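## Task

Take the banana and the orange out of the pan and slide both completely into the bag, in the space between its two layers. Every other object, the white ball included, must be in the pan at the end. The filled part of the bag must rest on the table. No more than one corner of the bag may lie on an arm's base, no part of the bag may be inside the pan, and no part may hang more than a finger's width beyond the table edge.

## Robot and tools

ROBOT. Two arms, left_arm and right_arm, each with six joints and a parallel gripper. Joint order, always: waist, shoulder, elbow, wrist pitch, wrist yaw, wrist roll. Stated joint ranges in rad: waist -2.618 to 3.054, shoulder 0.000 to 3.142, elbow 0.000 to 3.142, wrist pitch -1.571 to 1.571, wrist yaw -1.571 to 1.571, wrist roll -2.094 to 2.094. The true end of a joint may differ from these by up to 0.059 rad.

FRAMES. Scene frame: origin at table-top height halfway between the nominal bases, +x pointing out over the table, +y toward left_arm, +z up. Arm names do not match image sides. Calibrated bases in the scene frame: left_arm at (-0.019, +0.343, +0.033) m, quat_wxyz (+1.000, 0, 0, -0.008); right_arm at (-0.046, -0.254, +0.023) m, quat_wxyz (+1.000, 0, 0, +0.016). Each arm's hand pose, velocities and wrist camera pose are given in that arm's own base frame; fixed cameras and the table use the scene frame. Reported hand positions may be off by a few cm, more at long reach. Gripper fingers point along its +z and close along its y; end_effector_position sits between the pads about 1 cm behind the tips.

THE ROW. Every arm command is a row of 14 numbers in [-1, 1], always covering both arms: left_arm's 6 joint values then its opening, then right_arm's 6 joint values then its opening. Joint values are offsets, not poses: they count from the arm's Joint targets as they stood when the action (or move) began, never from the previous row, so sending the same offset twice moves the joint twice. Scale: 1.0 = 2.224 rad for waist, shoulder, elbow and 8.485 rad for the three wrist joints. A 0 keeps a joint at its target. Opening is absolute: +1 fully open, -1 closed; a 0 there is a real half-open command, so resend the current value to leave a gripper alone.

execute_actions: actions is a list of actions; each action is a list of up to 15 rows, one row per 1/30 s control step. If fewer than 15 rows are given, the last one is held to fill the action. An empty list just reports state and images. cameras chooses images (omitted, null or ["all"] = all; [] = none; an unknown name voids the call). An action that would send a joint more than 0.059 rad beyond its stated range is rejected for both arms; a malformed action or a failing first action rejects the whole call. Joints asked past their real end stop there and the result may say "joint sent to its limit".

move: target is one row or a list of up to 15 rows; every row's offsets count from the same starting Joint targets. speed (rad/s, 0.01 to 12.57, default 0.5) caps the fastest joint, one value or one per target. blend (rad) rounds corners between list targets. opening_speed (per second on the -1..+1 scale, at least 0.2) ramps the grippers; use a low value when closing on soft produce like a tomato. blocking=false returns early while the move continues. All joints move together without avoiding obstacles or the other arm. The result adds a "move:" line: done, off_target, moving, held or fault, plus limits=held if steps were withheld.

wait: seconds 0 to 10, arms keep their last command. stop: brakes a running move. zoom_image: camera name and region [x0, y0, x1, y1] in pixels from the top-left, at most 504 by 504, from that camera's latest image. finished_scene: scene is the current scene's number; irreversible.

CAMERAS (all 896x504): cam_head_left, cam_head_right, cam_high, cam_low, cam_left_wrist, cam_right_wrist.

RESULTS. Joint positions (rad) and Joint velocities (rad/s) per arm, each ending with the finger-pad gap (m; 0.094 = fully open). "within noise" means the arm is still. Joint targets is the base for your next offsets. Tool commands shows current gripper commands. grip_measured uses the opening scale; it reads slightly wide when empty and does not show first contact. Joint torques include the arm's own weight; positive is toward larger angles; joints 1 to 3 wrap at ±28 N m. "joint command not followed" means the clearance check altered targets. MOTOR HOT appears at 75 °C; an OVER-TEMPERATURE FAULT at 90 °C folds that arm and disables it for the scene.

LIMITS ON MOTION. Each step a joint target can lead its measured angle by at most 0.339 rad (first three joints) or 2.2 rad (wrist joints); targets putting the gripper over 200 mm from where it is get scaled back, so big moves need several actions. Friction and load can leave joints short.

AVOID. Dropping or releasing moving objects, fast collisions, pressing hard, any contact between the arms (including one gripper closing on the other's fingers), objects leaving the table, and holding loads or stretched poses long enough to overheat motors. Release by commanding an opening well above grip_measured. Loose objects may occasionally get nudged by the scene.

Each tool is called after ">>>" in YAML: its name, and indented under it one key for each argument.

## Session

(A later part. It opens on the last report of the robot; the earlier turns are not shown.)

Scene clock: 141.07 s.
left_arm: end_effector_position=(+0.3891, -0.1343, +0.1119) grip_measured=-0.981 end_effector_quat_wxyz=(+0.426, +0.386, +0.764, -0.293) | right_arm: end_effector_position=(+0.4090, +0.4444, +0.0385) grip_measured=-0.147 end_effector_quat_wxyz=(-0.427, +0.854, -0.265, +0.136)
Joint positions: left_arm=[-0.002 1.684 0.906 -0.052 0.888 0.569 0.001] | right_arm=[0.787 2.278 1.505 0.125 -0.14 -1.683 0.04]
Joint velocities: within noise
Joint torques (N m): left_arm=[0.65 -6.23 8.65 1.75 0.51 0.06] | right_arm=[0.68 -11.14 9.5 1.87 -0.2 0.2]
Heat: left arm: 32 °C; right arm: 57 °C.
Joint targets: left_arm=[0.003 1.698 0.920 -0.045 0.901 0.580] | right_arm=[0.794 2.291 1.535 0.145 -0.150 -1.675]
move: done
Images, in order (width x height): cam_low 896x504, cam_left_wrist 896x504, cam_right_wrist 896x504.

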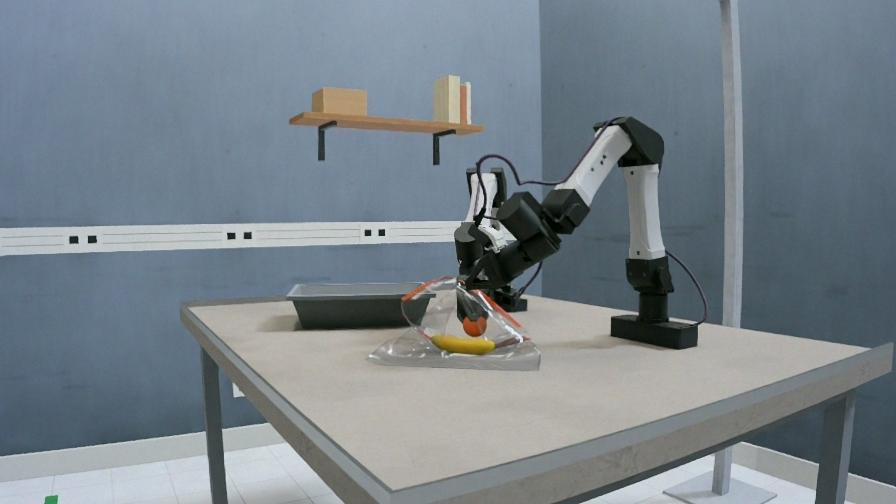

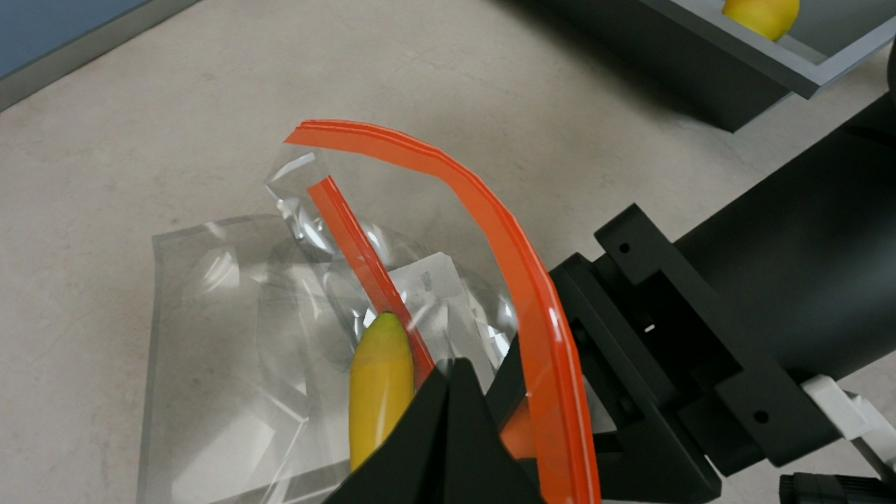

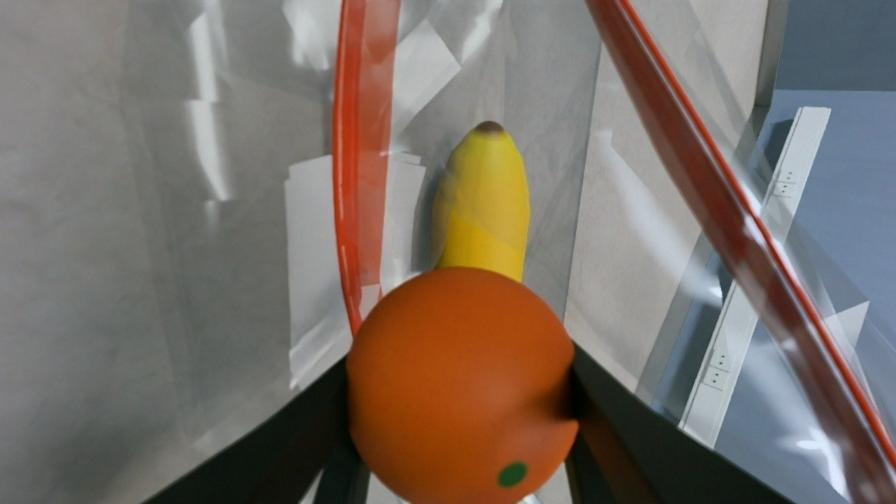

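>>> move:
  target: [0,0,0,0,0,0,-1,0.0063,0.1091,0.1323,-0.0061,0,0,-0.3]
  speed: 0.15
  cameras: ["cam_right_wrist","cam_left_wrist","cam_low","cam_head_left"]

>>> zoom_image:
  camera: "cam_low"
  region: [340, 220, 600, 400]

>>> zoom_image:
  camera: "cam_head_left"
  region: [230, 180, 390, 320]

Scene clock: 143.73 s.
left_arm: end_effector_position=(+0.3894, -0.1343, +0.1121) grip_measured=-0.981 end_effector_quat_wxyz=(+0.426, +0.387, +0.764, -0.293) | right_arm: end_effector_position=(+0.4412, +0.4891, +0.0144) grip_measured=-0.147 end_effector_quat_wxyz=(-0.443, +0.848, -0.255, +0.140)
Joint positions: left_arm=[-0.002 1.684 0.906 -0.051 0.888 0.569 0.001] | right_arm=[0.8 2.513 1.803 0.097 -0.142 -1.683 0.04]
Joint velocities: within noise
Joint torques (N m): left_arm=[0.65 -6.22 8.66 1.74 0.5 0.06] | right_arm=[0.76 -12 9.39 1.65 -0.19 0.19]
Heat: left arm: 32 °C; right arm: 56 °C.
Joint targets: left_arm=[0.003 1.698 0.920 -0.045 0.901 0.580] | right_arm=[0.807 2.534 1.830 0.093 -0.150 -1.675]
move: done
Images, in order (width x height): cam_head_left 896x504, cam_low 896x504, cam_left_wrist 896x504, cam_right_wrist 896x504.

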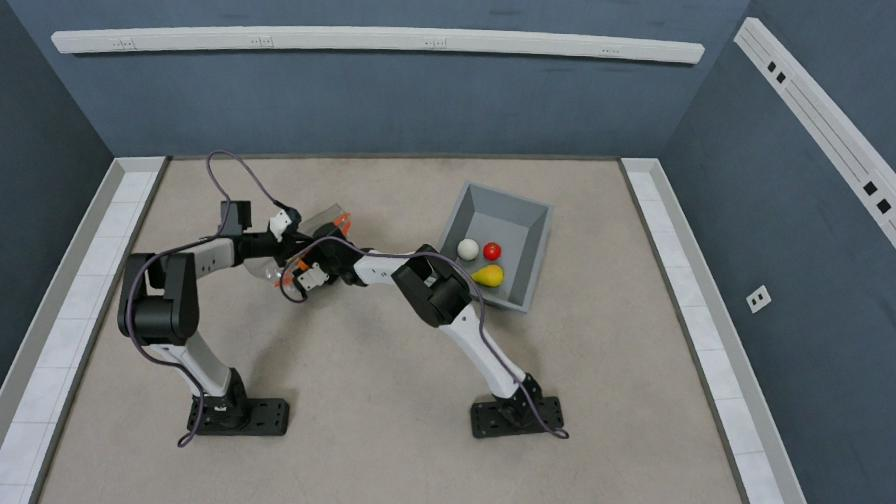

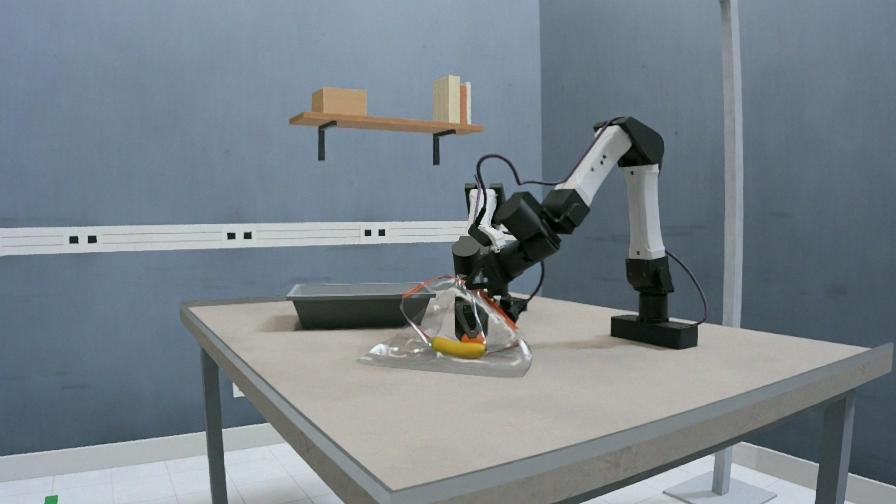

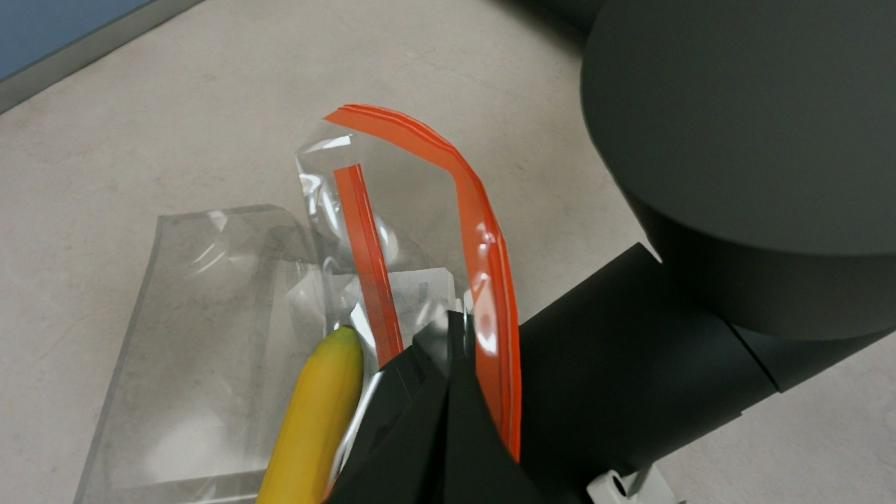

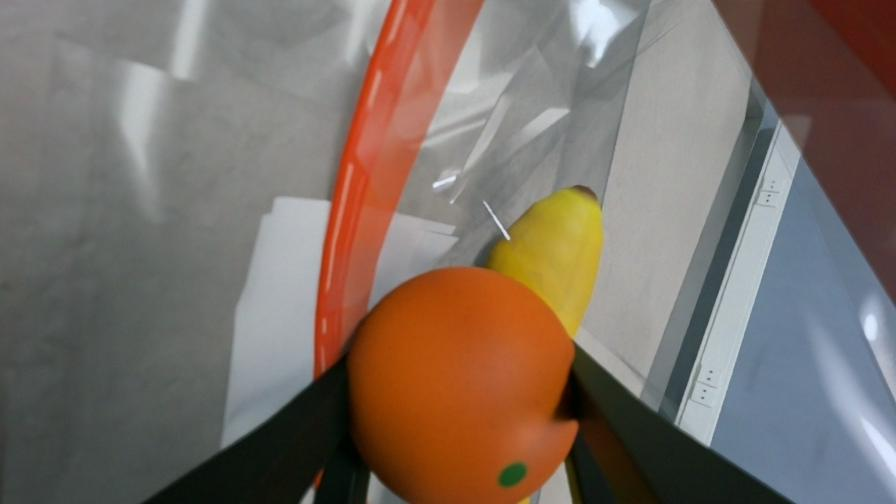

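Scaled by 1.938 from the camera's 896x504 image, which has a finer 1280x720 frame.

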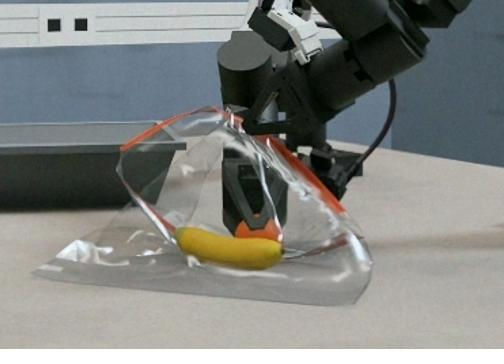

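Scaled by 3.150 from the camera's 896x504 image, which has a finer 1280x720 frame.

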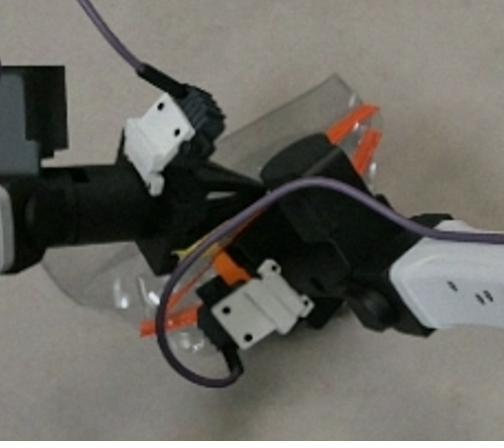

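>>> move:
  target:
    - [0,0,0,0,0,0,-1,0,0.0067,-0.0026,0.0025,0,0,-0.3]
    - [0,0,0,0,0,0,-1,0,0.0067,-0.0026,0.0025,0,0,0.15]
  speed: 0.1
  opening_speed: 0.5
  cameras: ["cam_right_wrist","cam_left_wrist"]

Scene clock: 146.10 s.
left_arm: end_effector_position=(+0.3905, -0.1335, +0.1129) grip_measured=-0.981 end_effector_quat_wxyz=(+0.429, +0.387, +0.763, -0.291) | right_arm: end_effector_position=(+0.4441, +0.4933, +0.0187) grip_measured=+0.148 end_effector_quat_wxyz=(-0.456, +0.841, -0.251, +0.144)
Joint positions: left_arm=[-0.001 1.684 0.906 -0.044 0.888 0.569 0.001] | right_arm=[0.8 2.52 1.807 0.132 -0.146 -1.682 0.054]
Joint velocities: within noise
Joint torques (N m): left_arm=[0.5 -6.22 8.68 1.67 0.5 0.04] | right_arm=[0.75 -11.44 8.4 1.54 -0.14 0.18]
Heat: left arm: 32 °C; right arm: 56 °C.
Joint targets: left_arm=[0.003 1.698 0.920 -0.045 0.901 0.580] | right_arm=[0.807 2.549 1.824 0.114 -0.150 -1.675]
move: done
Images, in order (width x height): cam_left_wrist 896x504, cam_right_wrist 896x504.

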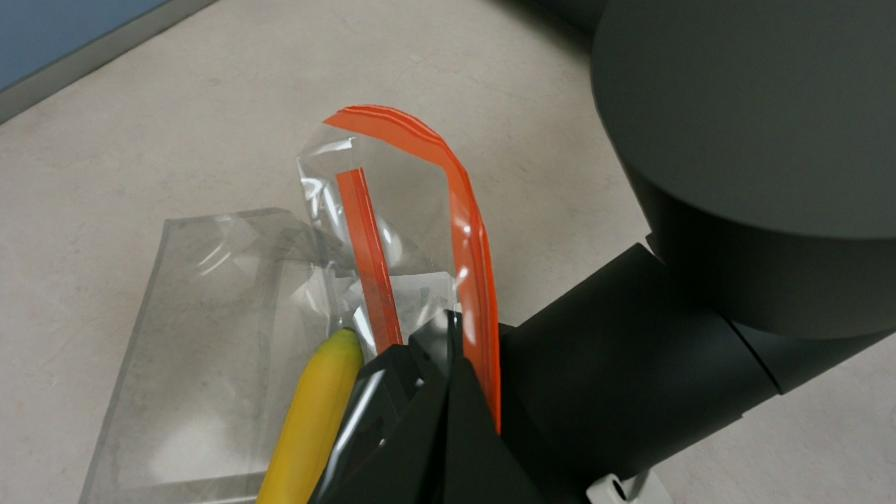

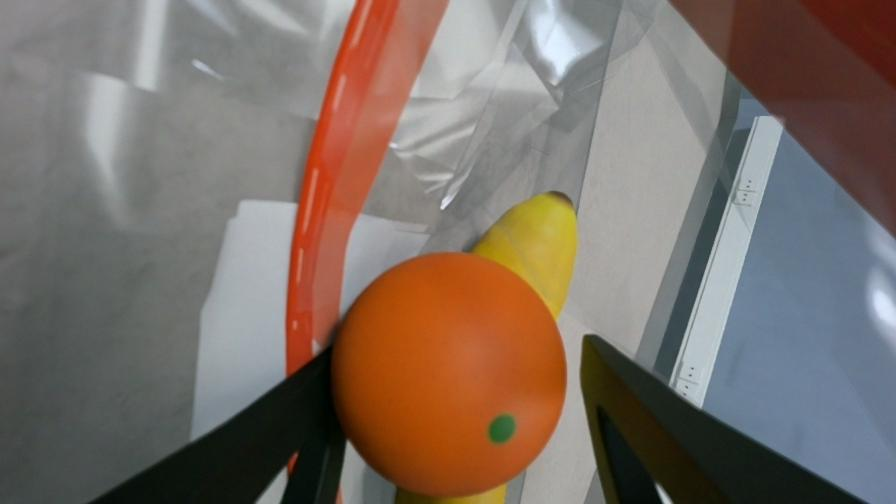

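>>> move:
  target:
    - [0,0,0,0,0,0,-1,-0.0063,-0.1158,-0.1296,0.0037,0,0,0.15]
    - [0,0,0,0,0,0,-1,-0.0166,-0.252,-0.2578,0.0015,0,0,0.15]
    - [0,0,0,0,0,0,-1,-0.0166,-0.41,-0.2578,0.0015,0,0,0.15]
  speed: [0.15,0.3,0.4]

>>> zoom_image:
  camera: "cam_low"
  region: [340, 220, 600, 400]

>>> zoom_image:
  camera: "cam_head_left"
  region: [230, 180, 390, 320]

Scene clock: 150.73 s.
left_arm: end_effector_position=(+0.3905, -0.1335, +0.1129) grip_measured=-0.981 end_effector_quat_wxyz=(+0.429, +0.387, +0.763, -0.291) | right_arm: end_effector_position=(+0.3576, +0.3869, +0.2623) grip_measured=+0.149 end_effector_quat_wxyz=(-0.560, +0.769, -0.227, +0.207)
Joint positions: left_arm=[-0.001 1.684 0.906 -0.044 0.888 0.569 0.001] | right_arm=[0.777 1.663 1.25 0.119 -0.146 -1.682 0.054]
Joint velocities: within noise
Joint torques (N m): left_arm=[0.47 -6.23 8.65 1.67 0.5 0.06] | right_arm=[-0.62 -10.45 7.56 1.99 -0.11 0.19]
Heat: left arm: 32 °C; right arm: 57 °C.
Joint targets: left_arm=[0.003 1.698 0.920 -0.045 0.901 0.580] | right_arm=[0.770 1.637 1.251 0.127 -0.150 -1.675]
move: done

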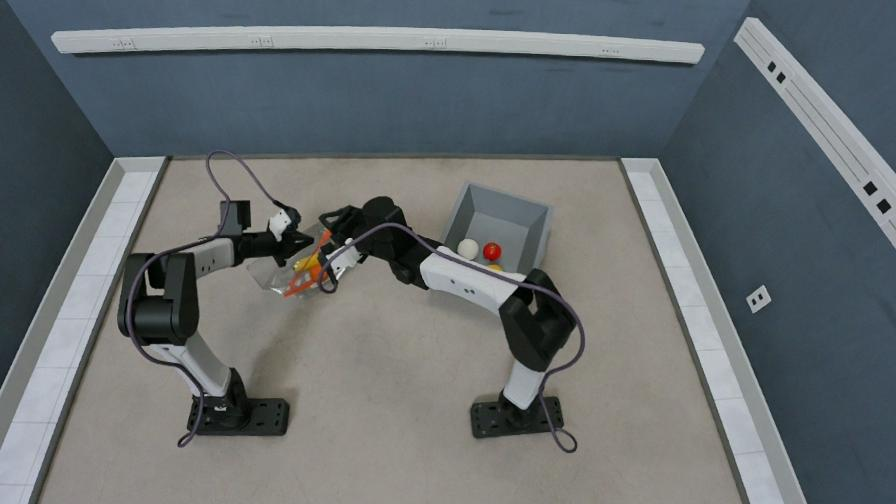

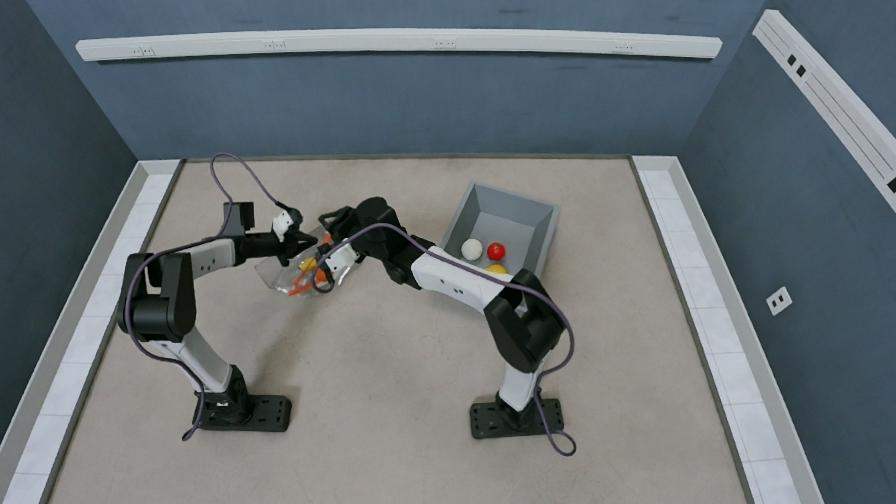

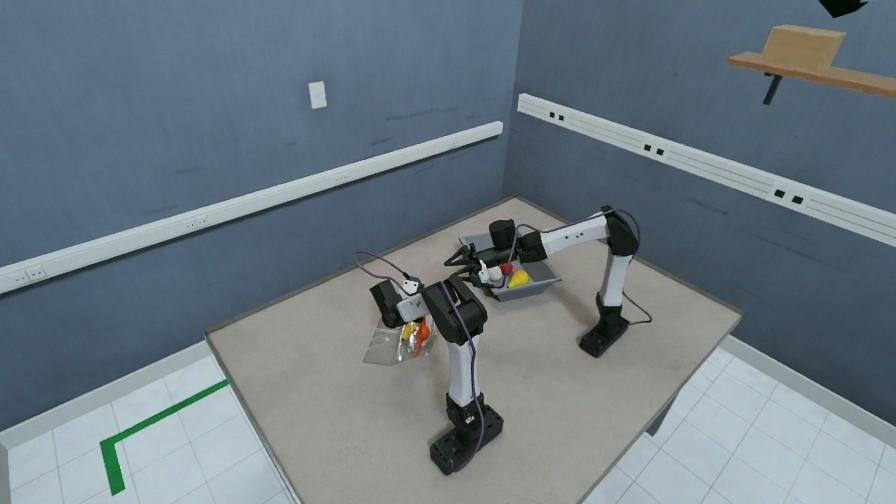

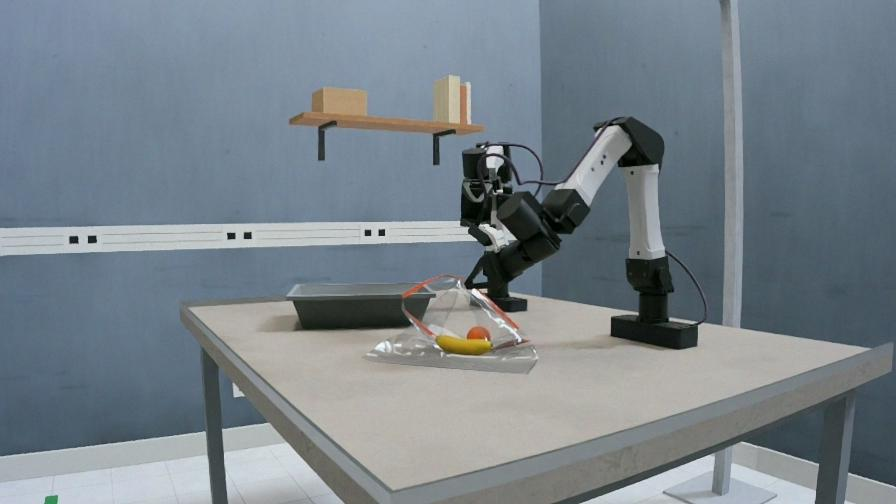

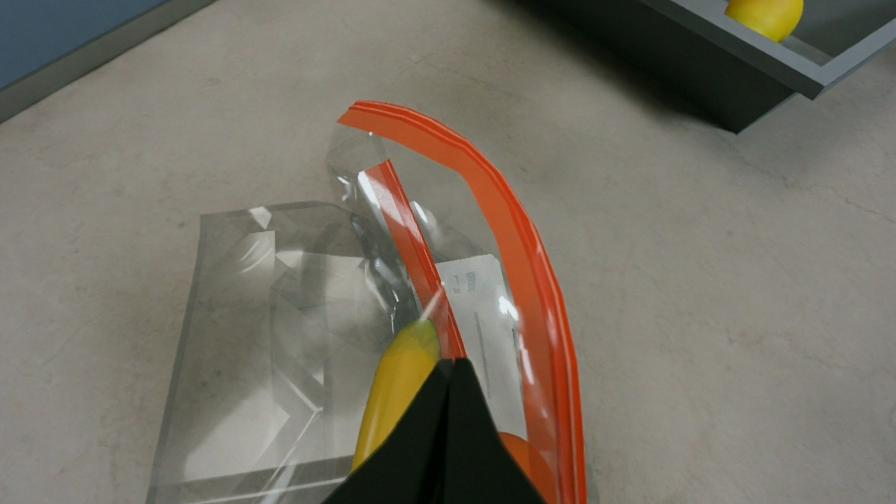

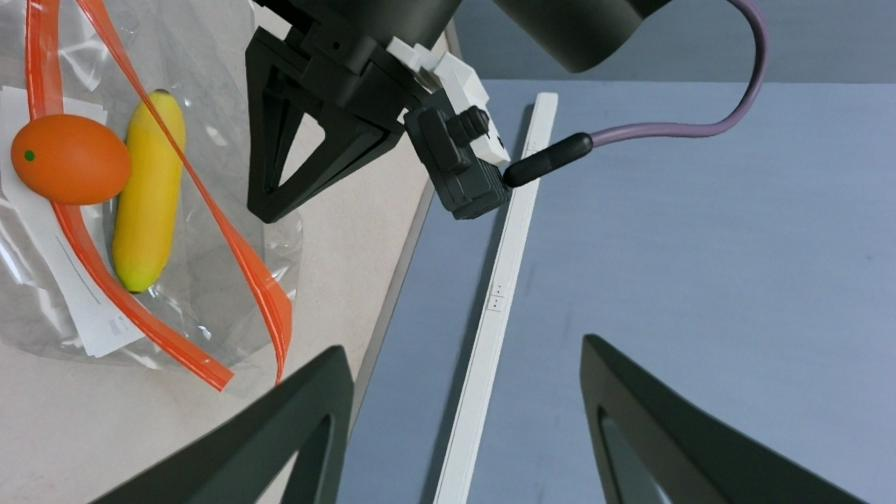

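Scaled by 1.938 from the camera's 896x504 image, which has a finer 1280x720 frame.

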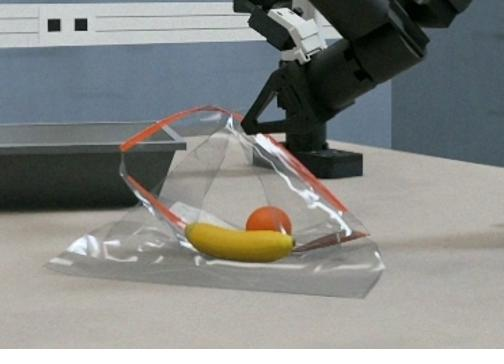

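Scaled by 3.150 from the camera's 896x504 image, which has a finer 1280x720 frame.

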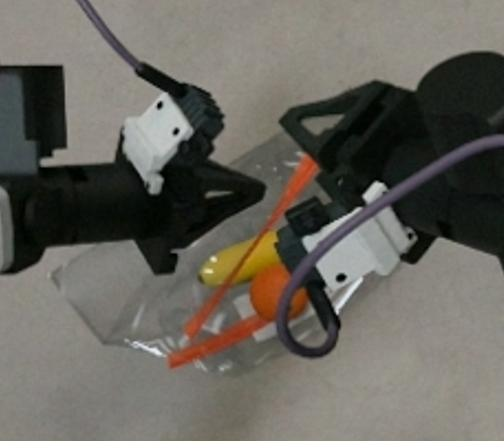

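>>> move:
  target: [0,0,0,0,0,0,-1,0.0126,0.1034,0.0746,-0.0546,0,-0.0052,-1]
  speed: 0.4
  cameras: ["cam_right_wrist","cam_head_left","cam_head_right"]

>>> zoom_image:
  camera: "cam_head_left"
  region: [260, 210, 360, 310]

>>> zoom_image:
  camera: "cam_head_right"
  region: [260, 210, 360, 310]

Scene clock: 152.87 s.
left_arm: end_effector_position=(+0.3905, -0.1335, +0.1129) grip_measured=-0.981 end_effector_quat_wxyz=(+0.429, +0.387, +0.763, -0.291) | right_arm: end_effector_position=(+0.3393, +0.3792, +0.1320) grip_measured=-0.991 end_effector_quat_wxyz=(-0.362, +0.888, -0.264, +0.104)
Joint positions: left_arm=[-0.001 1.684 0.906 -0.044 0.888 0.569 0.001] | right_arm=[0.792 1.856 1.384 -0.337 -0.146 -1.712 0]
Joint velocities: within noise
Joint torques (N m): left_arm=[0.44 -6.23 8.69 1.67 0.5 0.05] | right_arm=[0.7 -8.57 10.19 1.48 -0.16 0.02]
Heat: left arm: 32 °C; right arm: 56 °C.
Joint targets: left_arm=[0.003 1.698 0.920 -0.045 0.901 0.580] | right_arm=[0.798 1.867 1.416 -0.336 -0.150 -1.719]
move: done
Images, in order (width x height): cam_head_left 896x504, cam_head_right 896x504, cam_right_wrist 896x504.

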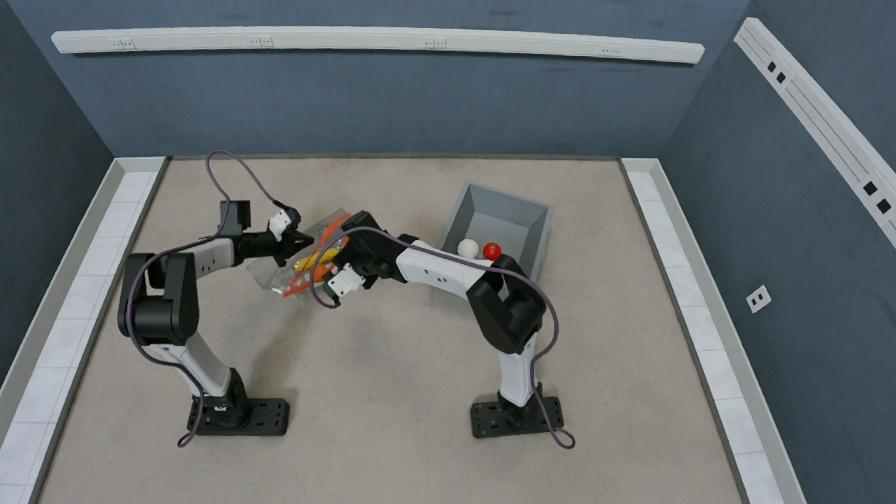

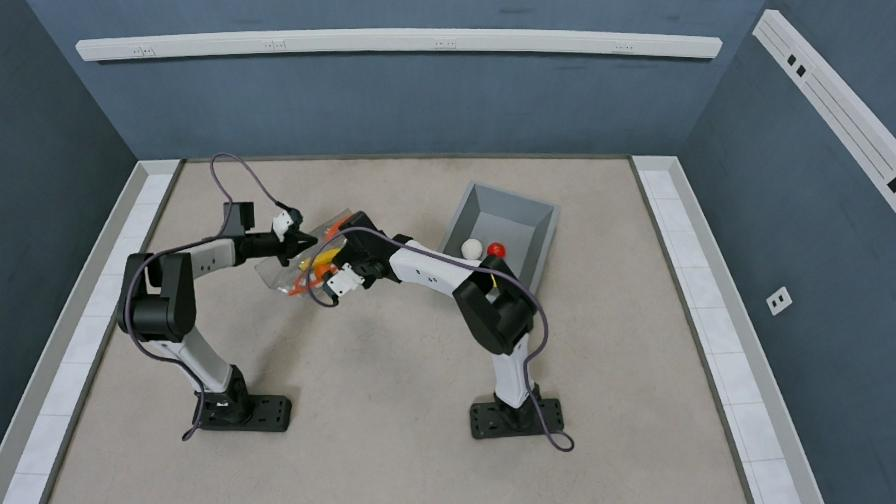

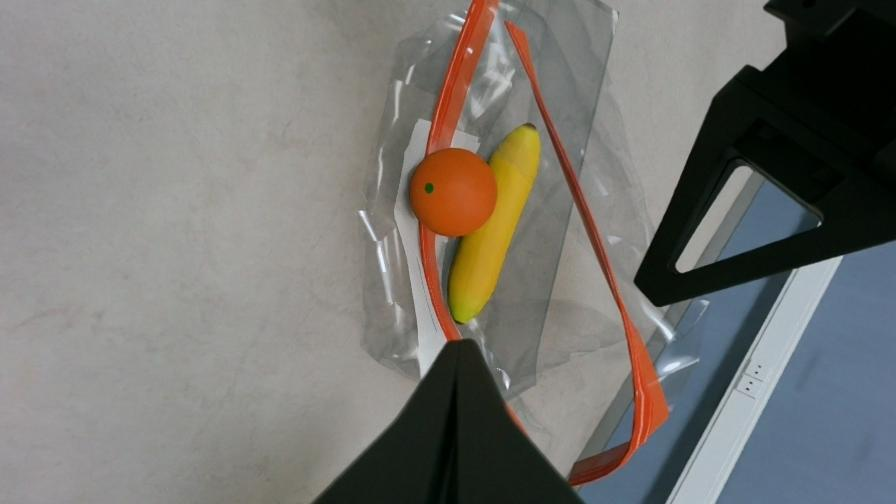

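Scaled by 5.040 from the camera's 896x504 image, which has a finer 1280x720 frame.

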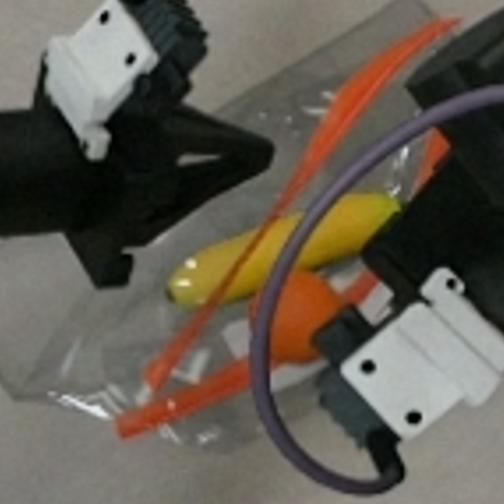

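Scaled by 5.040 from the camera's 896x504 image, which has a finer 1280x720 frame.

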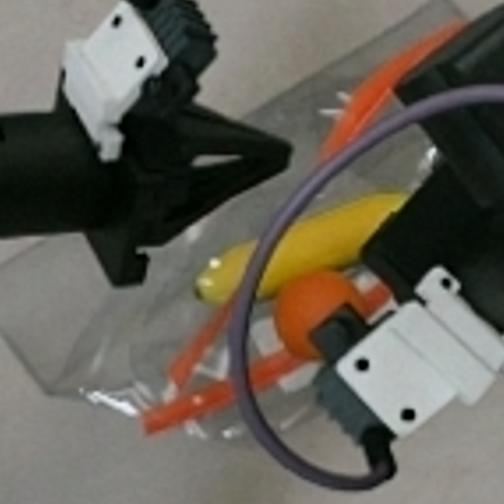

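>>> move:
  target:
    - [0,0,0,0,0,0,-1,-0.0233,0.0173,-0.1888,0.0747,0,0.0052,-1]
    - [0,0,0,0,0,0,-1,-0.0078,0.1889,-0.0326,0.0788,0,0.0052,-1]
  speed: [0.3,0.2]
  cameras: ["cam_right_wrist","cam_left_wrist","cam_low"]

>>> zoom_image:
  camera: "cam_low"
  region: [340, 220, 600, 400]

Scene clock: 158.27 s.
left_arm: end_effector_position=(+0.3905, -0.1335, +0.1129) grip_measured=-0.981 end_effector_quat_wxyz=(+0.429, +0.387, +0.763, -0.291) | right_arm: end_effector_position=(+0.3945, +0.4204, +0.0026) grip_measured=-0.991 end_effector_quat_wxyz=(-0.429, +0.851, -0.269, +0.137)
Joint positions: left_arm=[-0.001 1.684 0.906 -0.044 0.888 0.569 0.001] | right_arm=[0.774 2.274 1.317 0.313 -0.146 -1.683 0]
Joint velocities: within noise
Joint torques (N m): left_arm=[0.46 -6.23 8.68 1.66 0.51 0.06] | right_arm=[0.59 -10.51 8.59 1.87 -0.15 0.2]
Heat: left arm: 32 °C; right arm: 55 °C.
Joint targets: left_arm=[0.003 1.698 0.920 -0.045 0.901 0.580] | right_arm=[0.781 2.287 1.344 0.332 -0.150 -1.675]
move: done
Images, in order (width x height): cam_low 896x504, cam_left_wrist 896x504, cam_right_wrist 896x504.

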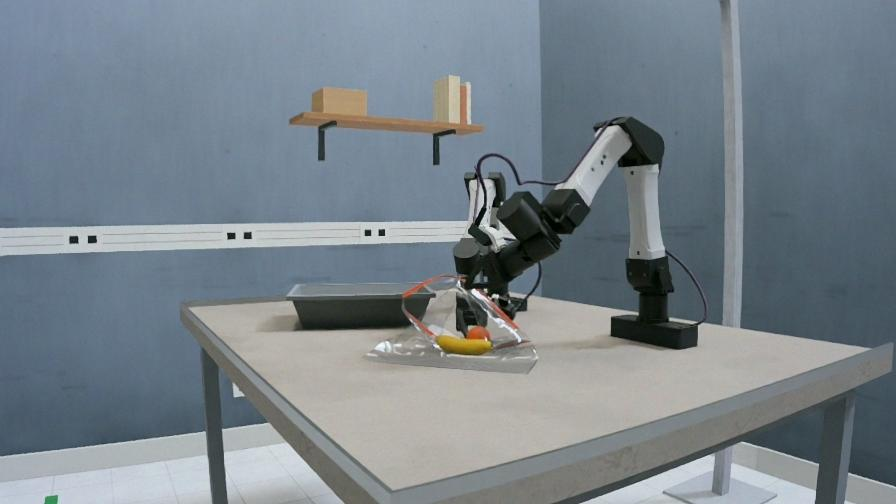

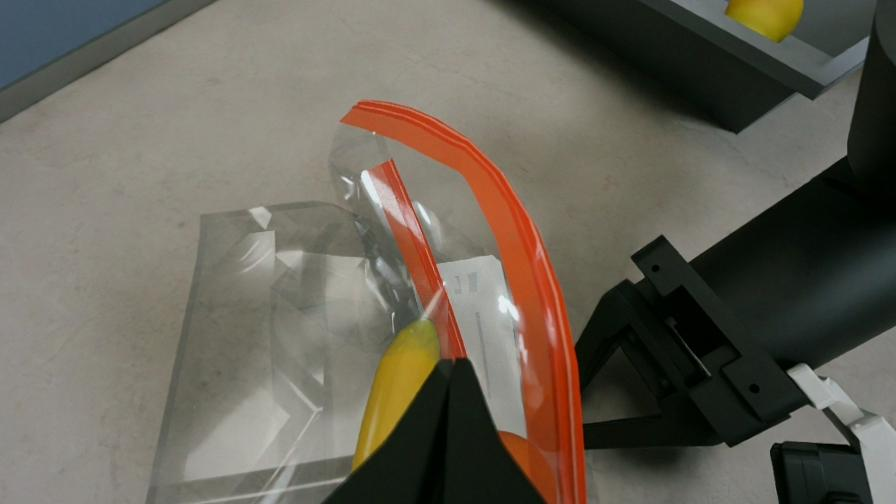

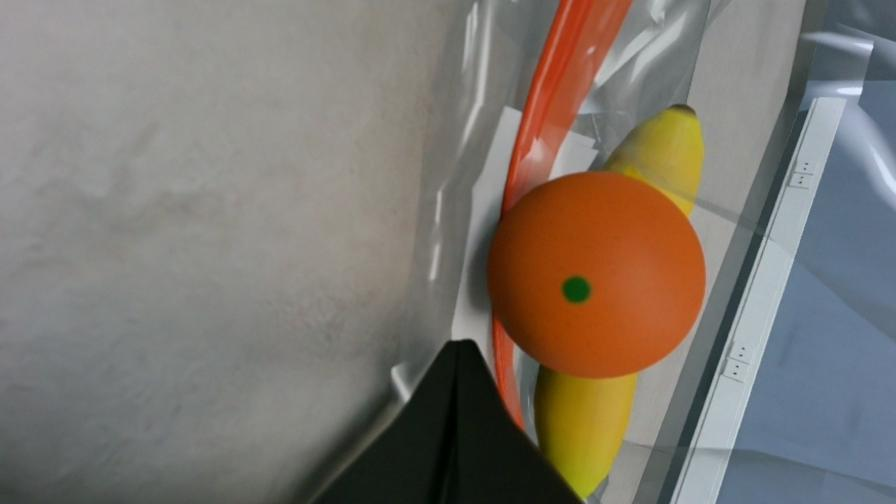

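Scaled by 1.938 from the camera's 896x504 image, which has a finer 1280x720 frame.

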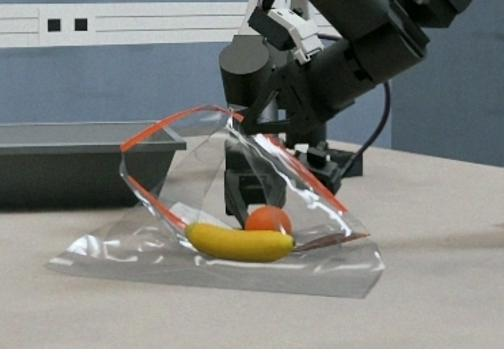

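>>> execute_actions:
  actions: []

>>> zoom_image:
  camera: "cam_head_right"
  region: [230, 180, 390, 320]

>>> zoom_image:
  camera: "cam_low"
  region: [340, 220, 600, 400]

Scene clock: 174.33 s.
left_arm: end_effector_position=(+0.3905, -0.1335, +0.1129) grip_measured=-0.981 end_effector_quat_wxyz=(+0.429, +0.387, +0.763, -0.291) | right_arm: end_effector_position=(+0.3945, +0.4205, +0.0027) grip_measured=-0.991 end_effector_quat_wxyz=(-0.429, +0.851, -0.269, +0.137)
Joint positions: left_arm=[-0.001 1.684 0.906 -0.044 0.888 0.569 0.001] | right_arm=[0.774 2.274 1.317 0.313 -0.146 -1.683 0]
Joint velocities: within noise
Joint torques (N m): left_arm=[0.47 -6.22 8.66 1.66 0.5 0.06] | right_arm=[0.75 -10.5 8.62 1.86 -0.14 0.2]
Heat: left arm: 33 °C; right arm: 51 °C.
Joint targets: left_arm=[0.003 1.698 0.920 -0.045 0.901 0.580] | right_arm=[0.781 2.287 1.344 0.332 -0.150 -1.675]
Tool commands: left_gripper/opening=-1.0 right_gripper/opening=-1.0

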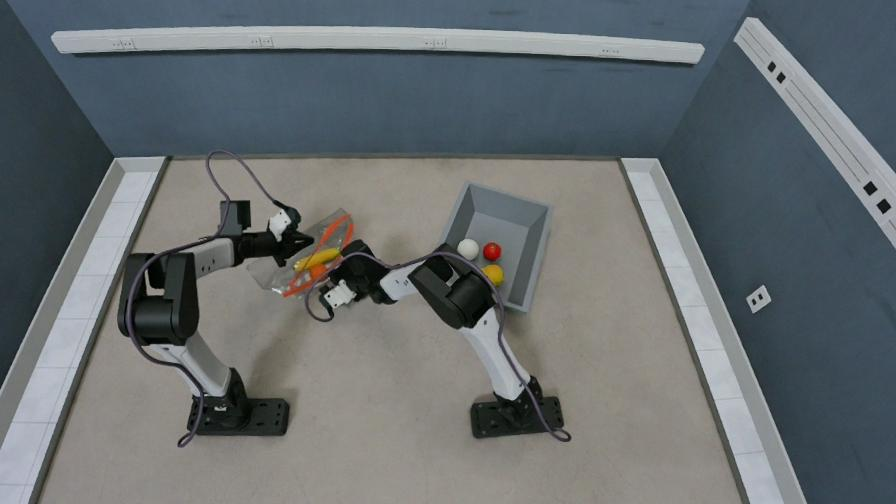

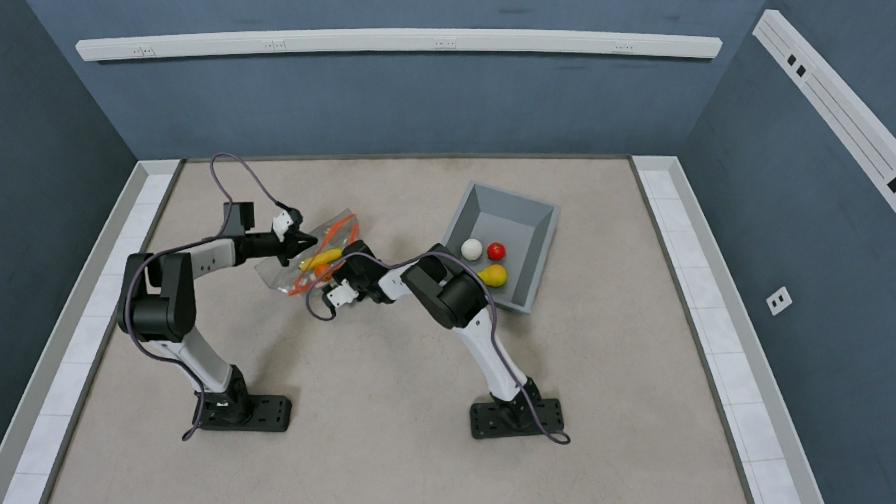

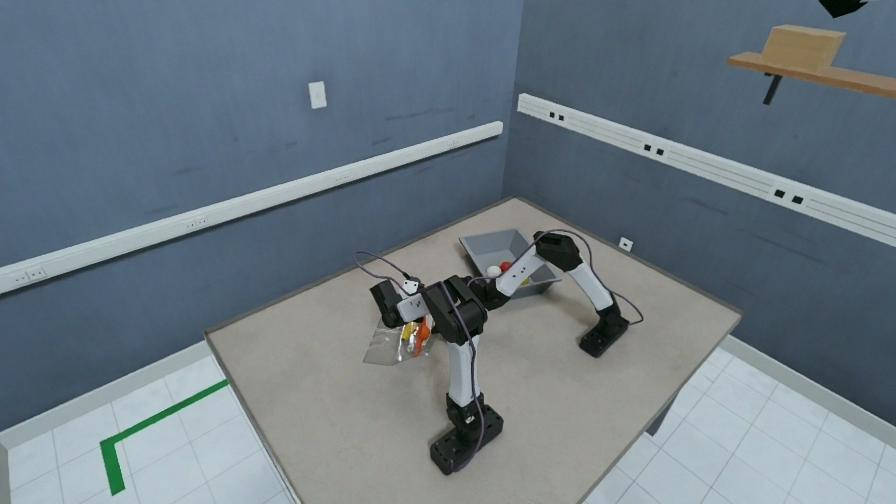

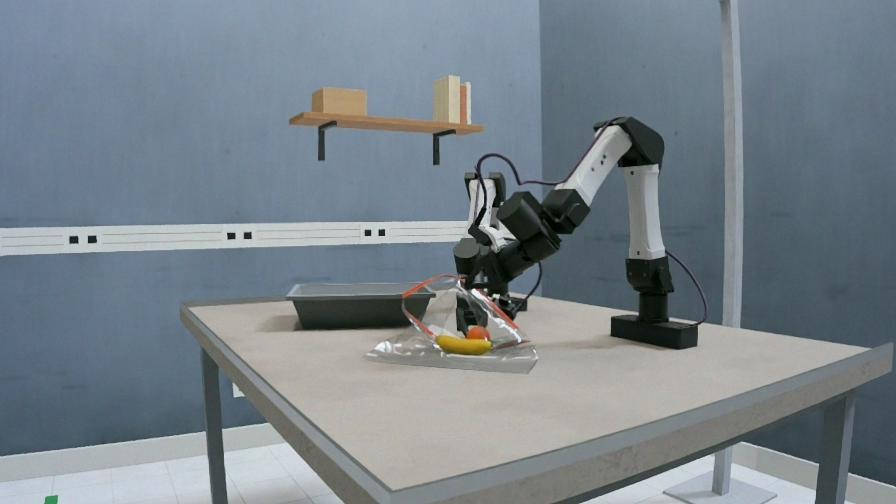

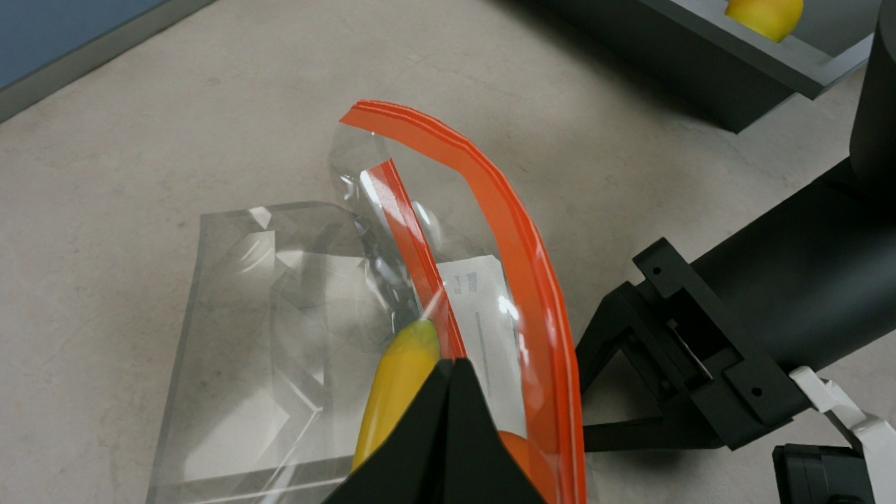

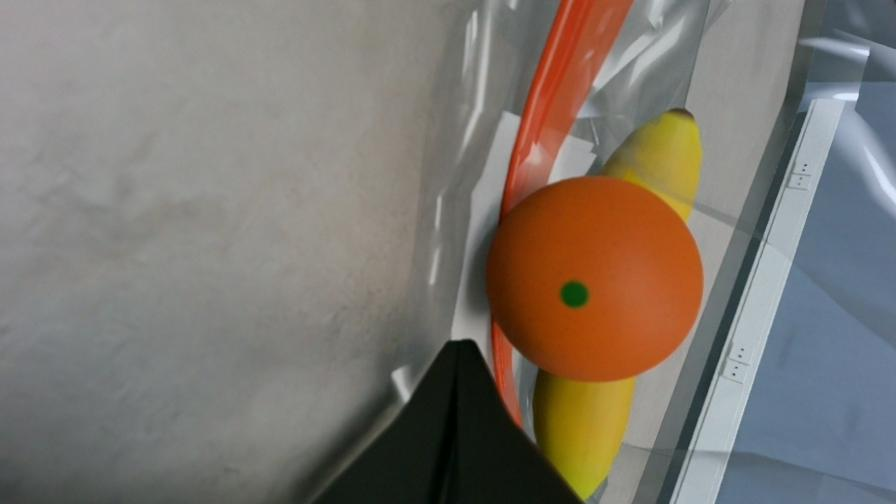

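Scaled by 3.150 from the camera's 896x504 image, which has a finer 1280x720 frame.

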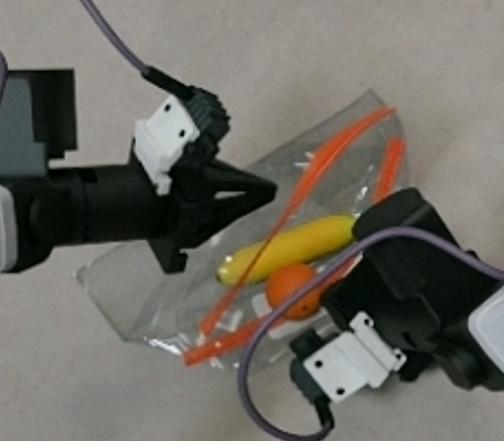

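Scaled by 1.938 from the camera's 896x504 image, which has a finer 1280x720 frame.

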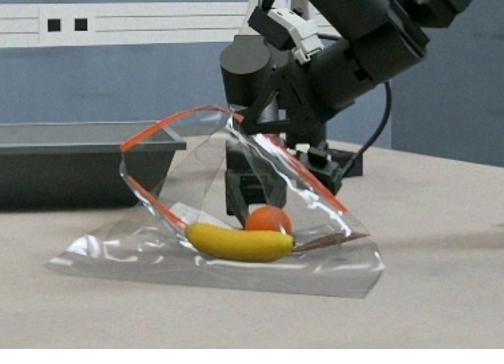

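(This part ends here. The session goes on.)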